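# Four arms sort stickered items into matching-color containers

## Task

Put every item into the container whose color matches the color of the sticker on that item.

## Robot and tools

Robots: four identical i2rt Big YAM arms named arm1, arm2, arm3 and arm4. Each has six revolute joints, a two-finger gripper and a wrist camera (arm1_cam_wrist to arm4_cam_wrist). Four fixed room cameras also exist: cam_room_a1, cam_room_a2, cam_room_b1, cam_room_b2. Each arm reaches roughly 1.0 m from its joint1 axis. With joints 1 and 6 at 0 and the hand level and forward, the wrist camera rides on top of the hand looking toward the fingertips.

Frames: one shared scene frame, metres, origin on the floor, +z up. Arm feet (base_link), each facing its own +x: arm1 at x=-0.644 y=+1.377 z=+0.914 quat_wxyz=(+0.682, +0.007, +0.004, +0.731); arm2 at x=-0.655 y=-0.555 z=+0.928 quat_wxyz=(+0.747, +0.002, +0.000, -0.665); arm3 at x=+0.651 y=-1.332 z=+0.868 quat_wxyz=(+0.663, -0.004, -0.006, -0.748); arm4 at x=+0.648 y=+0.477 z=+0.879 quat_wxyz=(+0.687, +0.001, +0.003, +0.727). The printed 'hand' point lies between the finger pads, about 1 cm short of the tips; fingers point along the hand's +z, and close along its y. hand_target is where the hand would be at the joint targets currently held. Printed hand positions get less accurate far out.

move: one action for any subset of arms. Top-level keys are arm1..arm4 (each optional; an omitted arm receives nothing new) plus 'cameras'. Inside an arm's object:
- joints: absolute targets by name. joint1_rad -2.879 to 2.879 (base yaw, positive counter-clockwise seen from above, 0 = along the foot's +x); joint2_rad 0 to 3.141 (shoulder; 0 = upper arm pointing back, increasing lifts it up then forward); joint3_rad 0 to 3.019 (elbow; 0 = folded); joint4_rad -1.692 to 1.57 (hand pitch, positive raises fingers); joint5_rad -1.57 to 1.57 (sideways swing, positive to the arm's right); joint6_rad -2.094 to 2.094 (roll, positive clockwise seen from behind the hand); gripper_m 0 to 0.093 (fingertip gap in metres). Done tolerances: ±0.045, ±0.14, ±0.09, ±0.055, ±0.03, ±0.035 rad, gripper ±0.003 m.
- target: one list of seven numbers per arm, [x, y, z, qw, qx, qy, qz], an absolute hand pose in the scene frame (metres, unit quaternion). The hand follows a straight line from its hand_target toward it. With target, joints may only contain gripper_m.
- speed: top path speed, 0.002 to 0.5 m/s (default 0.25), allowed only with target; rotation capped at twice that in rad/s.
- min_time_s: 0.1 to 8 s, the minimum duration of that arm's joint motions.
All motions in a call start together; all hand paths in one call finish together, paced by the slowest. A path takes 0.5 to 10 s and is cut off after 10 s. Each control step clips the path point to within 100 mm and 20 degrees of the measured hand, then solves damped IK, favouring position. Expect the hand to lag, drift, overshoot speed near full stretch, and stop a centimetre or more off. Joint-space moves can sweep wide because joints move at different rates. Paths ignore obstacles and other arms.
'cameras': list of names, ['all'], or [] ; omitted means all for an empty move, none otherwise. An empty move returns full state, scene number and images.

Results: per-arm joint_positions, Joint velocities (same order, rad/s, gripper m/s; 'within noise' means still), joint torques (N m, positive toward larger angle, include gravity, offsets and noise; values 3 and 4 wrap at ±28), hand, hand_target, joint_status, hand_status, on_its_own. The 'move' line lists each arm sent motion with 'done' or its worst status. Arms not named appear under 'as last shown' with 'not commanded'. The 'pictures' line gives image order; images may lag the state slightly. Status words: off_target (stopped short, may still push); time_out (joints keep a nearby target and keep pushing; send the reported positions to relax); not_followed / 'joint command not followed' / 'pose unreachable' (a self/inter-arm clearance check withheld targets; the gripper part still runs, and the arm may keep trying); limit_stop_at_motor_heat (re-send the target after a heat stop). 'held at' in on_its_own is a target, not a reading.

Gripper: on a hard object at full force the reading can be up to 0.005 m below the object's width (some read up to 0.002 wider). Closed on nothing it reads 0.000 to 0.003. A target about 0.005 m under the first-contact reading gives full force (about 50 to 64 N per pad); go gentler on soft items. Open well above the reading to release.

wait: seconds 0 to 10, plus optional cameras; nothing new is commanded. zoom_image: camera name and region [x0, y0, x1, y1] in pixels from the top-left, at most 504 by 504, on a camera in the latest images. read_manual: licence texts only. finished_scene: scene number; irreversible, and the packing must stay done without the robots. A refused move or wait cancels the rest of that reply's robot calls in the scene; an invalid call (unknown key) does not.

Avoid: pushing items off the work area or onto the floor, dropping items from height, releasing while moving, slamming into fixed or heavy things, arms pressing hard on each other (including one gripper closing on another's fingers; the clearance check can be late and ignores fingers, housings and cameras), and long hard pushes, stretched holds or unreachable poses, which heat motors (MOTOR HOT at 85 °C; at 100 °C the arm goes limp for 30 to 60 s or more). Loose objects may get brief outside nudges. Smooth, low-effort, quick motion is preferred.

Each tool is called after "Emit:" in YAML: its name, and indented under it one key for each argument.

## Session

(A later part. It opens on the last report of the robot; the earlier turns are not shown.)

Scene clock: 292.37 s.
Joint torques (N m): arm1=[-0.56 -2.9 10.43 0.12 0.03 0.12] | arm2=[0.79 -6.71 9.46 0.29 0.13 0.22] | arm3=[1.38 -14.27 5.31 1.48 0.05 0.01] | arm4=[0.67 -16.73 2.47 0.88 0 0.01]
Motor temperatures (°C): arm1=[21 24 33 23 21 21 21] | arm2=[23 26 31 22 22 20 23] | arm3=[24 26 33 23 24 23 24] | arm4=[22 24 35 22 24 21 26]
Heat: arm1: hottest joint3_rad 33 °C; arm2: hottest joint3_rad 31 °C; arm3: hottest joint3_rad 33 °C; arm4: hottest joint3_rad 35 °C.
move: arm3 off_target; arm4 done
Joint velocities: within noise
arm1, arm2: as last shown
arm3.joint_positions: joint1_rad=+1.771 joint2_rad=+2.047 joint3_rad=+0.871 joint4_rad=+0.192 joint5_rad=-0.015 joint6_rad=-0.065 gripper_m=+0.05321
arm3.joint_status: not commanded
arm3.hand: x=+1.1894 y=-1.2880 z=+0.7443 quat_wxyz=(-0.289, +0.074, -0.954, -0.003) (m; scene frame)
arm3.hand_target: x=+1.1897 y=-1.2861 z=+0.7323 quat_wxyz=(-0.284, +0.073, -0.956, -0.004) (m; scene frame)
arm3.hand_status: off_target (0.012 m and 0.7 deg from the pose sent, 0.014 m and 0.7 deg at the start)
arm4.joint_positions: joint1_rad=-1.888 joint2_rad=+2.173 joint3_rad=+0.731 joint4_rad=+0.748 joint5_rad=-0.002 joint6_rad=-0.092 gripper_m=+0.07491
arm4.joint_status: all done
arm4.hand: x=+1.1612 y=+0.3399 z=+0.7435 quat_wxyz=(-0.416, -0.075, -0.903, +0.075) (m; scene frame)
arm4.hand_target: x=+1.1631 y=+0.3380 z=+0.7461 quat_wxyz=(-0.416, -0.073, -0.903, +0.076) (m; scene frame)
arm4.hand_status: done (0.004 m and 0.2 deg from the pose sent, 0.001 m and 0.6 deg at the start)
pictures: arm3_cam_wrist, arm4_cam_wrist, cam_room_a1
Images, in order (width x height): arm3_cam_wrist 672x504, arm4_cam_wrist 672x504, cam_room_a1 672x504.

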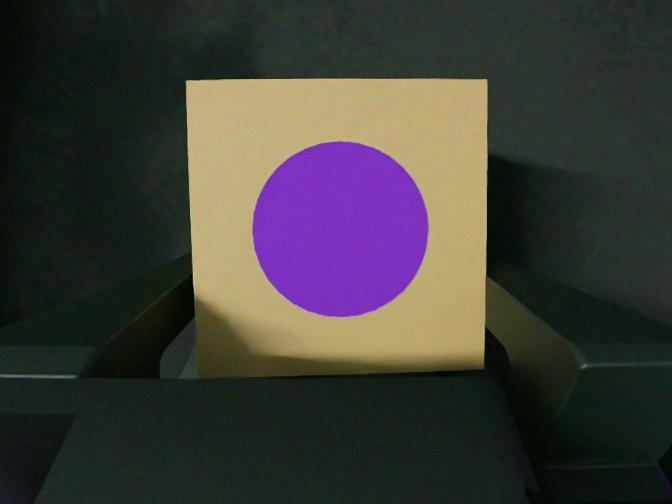

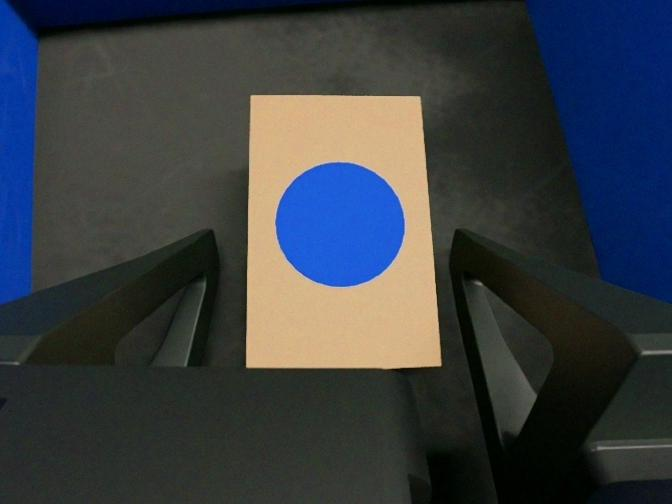

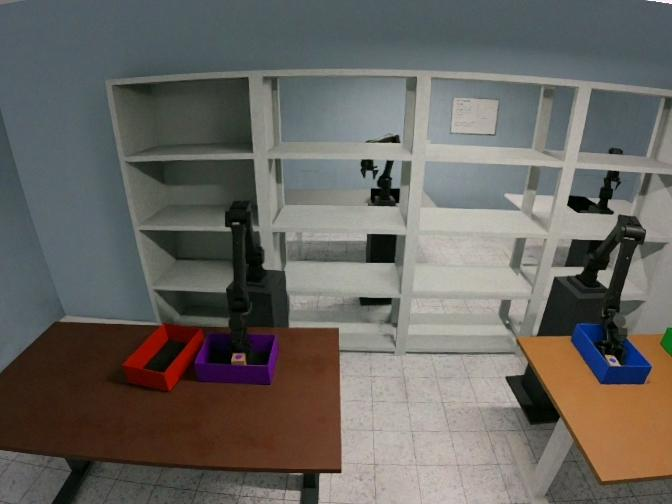

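Arm3 in contact. Release and lift both.

Emit:
move:
  arm3: {"target":[1.188,-1.286,0.744,0.2841,-0.0728,0.9565,0.004],"speed":0.03,"joints":{"gripper_m":0.085}}
  arm4: {"target":[1.10,0.354,0.93,0.4162,0.0730,0.9045,-0.076],"speed":0.15}
  cameras: ["arm3_cam_wrist","arm4_cam_wrist"]

Emit:
move:
  arm3: {"target":[1.15,-1.29,0.92,0.2841,-0.0728,0.9565,0.004],"speed":0.15}
  cameras: ["arm3_cam_wrist","cam_room_a1","cam_room_a2","cam_room_b1","cam_room_b2"]

Scene clock: 304.23 s.
Joint torques (N m): arm1=[-0.38 -2.55 10.67 0.09 0.04 0.15] | arm2=[0.67 -6.77 9.46 0.28 0.14 0.22] | arm3=[1.38 -17.49 4.51 0.46 -0.01 -0.03] | arm4=[0.26 -10.34 6.08 0.85 -0.04 -0.07]
Motor temperatures (°C): arm1=[21 24 33 23 21 21 21] | arm2=[23 26 31 22 22 20 23] | arm3=[24 26 32 23 24 23 24] | arm4=[22 25 34 22 24 21 26]
Heat: arm1: hottest joint3_rad 33 °C; arm2: hottest joint3_rad 31 °C; arm3: hottest joint3_rad 32 °C; arm4: hottest joint3_rad 34 °C.
move: arm3 done; arm4 done
Joint velocities: within noise
arm1, arm2: as last shown
arm3.joint_positions: joint1_rad=+1.771 joint2_rad=+2.048 joint3_rad=+0.871 joint4_rad=+0.192 joint5_rad=-0.014 joint6_rad=-0.061 gripper_m=+0.08496
arm3.joint_status: all done
arm3.hand: x=+1.1893 y=-1.2883 z=+0.7440 quat_wxyz=(-0.289, +0.071, -0.955, -0.003) (m; scene frame)
arm3.hand_target: x=+1.1880 y=-1.2861 z=+0.7440 quat_wxyz=(-0.284, +0.073, -0.956, -0.004) (m; scene frame)
arm3.hand_status: done (0.003 m and 0.6 deg from the pose sent, 0.002 m and 0.6 deg at the start)
arm4.joint_positions: joint1_rad=-1.888 joint2_rad=+1.454 joint3_rad=+0.539 joint4_rad=+0.233 joint5_rad=-0.005 joint6_rad=-0.092 gripper_m=+0.07491
arm4.joint_status: not commanded
arm4.hand: x=+1.1030 y=+0.3564 z=+0.9328 quat_wxyz=(-0.422, -0.074, -0.901, +0.075) (m; scene frame)
arm4.hand_target: x=+1.1000 y=+0.3540 z=+0.9301 quat_wxyz=(-0.416, -0.073, -0.903, +0.076) (m; scene frame)
arm4.hand_status: done (0.005 m and 0.8 deg from the pose sent, 0.197 m and 0.2 deg at the start)
pictures: arm3_cam_wrist, arm4_cam_wrist
Images, in order (width x height): arm3_cam_wrist 672x504, arm4_cam_wrist 672x504.

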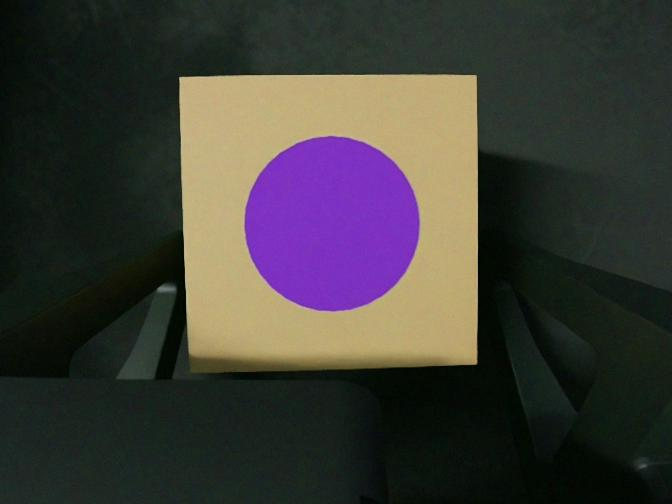

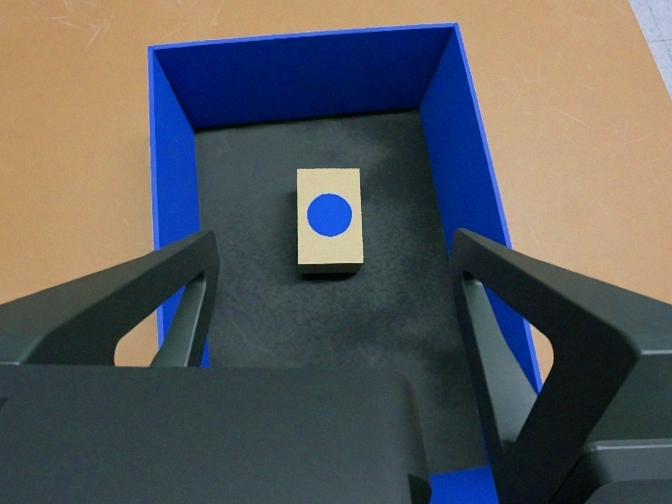

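Scene clock: 306.07 s.
Joint torques (N m): arm1=[-0.91 -2.37 10.56 0.1 0.04 0.15] | arm2=[0.62 -6.71 9.47 0.27 0.14 0.22] | arm3=[0.73 -12.69 7.72 0.77 -0.08 -0.1] | arm4=[-0.09 -10.17 6.09 0.95 -0.05 -0.05]
Motor temperatures (°C): arm1=[21 24 33 23 21 21 21] | arm2=[23 26 31 22 22 20 23] | arm3=[24 26 32 23 24 23 24] | arm4=[22 25 34 22 24 21 26]
Heat: arm1: hottest joint3_rad 33 °C; arm2: hottest joint3_rad 31 °C; arm3: hottest joint3_rad 32 °C; arm4: hottest joint3_rad 34 °C.
move: arm3 done
Joint velocities: within noise
arm1, arm2, arm4: as last shown
arm3.joint_positions: joint1_rad=+1.771 joint2_rad=+1.538 joint3_rad=+0.817 joint4_rad=-0.272 joint5_rad=-0.017 joint6_rad=-0.061 gripper_m=+0.08496
arm3.joint_status: not commanded
arm3.hand: x=+1.1487 y=-1.2886 z=+0.9186 quat_wxyz=(-0.285, +0.072, -0.956, -0.004) (m; scene frame)
arm3.hand_target: x=+1.1500 y=-1.2901 z=+0.9200 quat_wxyz=(-0.284, +0.073, -0.956, -0.004) (m; scene frame)
arm3.hand_status: done (0.002 m and 0.2 deg from the pose sent, 0.180 m and 0.7 deg at the start)
pictures: arm3_cam_wrist, cam_room_a1, cam_room_a2, cam_room_b1, cam_room_b2
Images, in order (width x height): arm3_cam_wrist 672x504, cam_room_a1 672x504, cam_room_a2 672x504, cam_room_b1 672x504, cam_room_b2 672x504.

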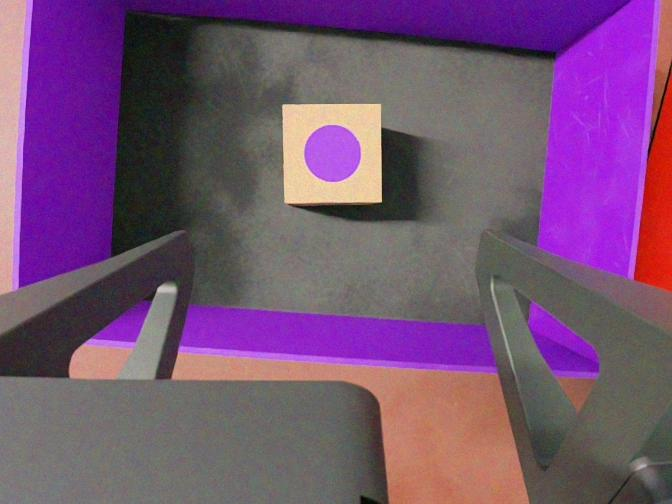

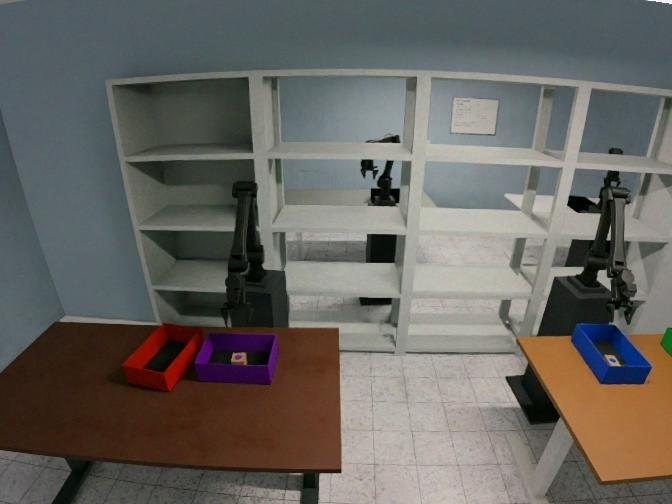

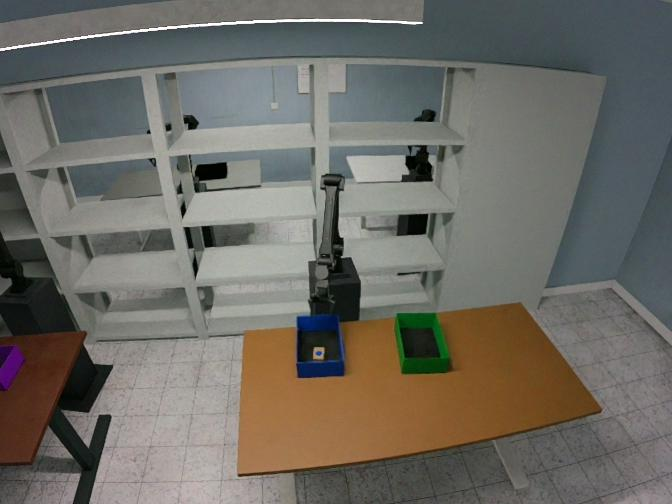

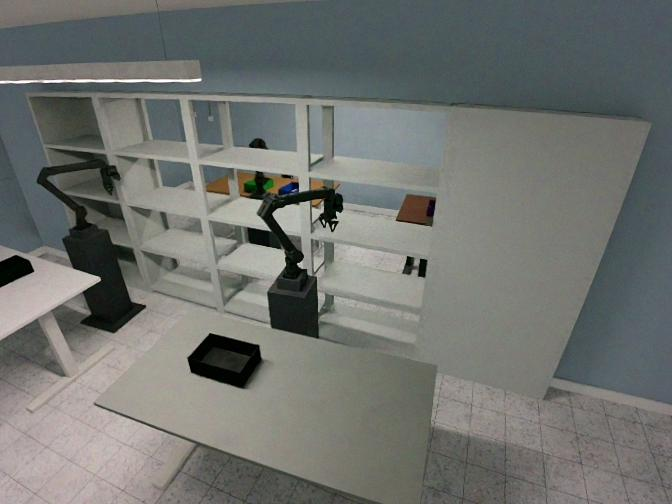

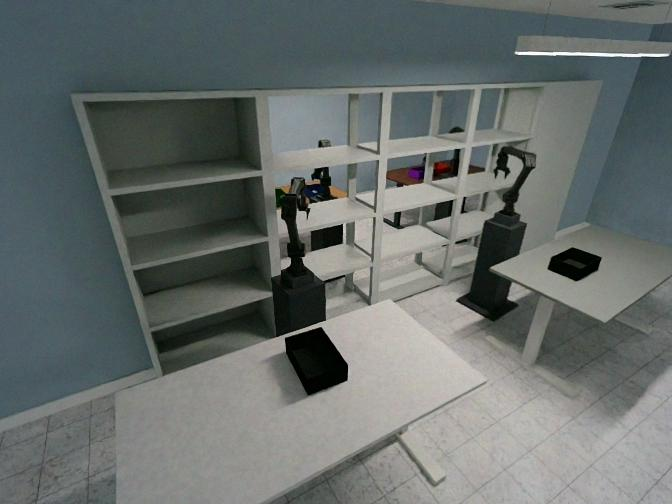

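Both packed; bins empty.

Emit:
finished_scene:
  scene: 2

The scene is finished: the task was done.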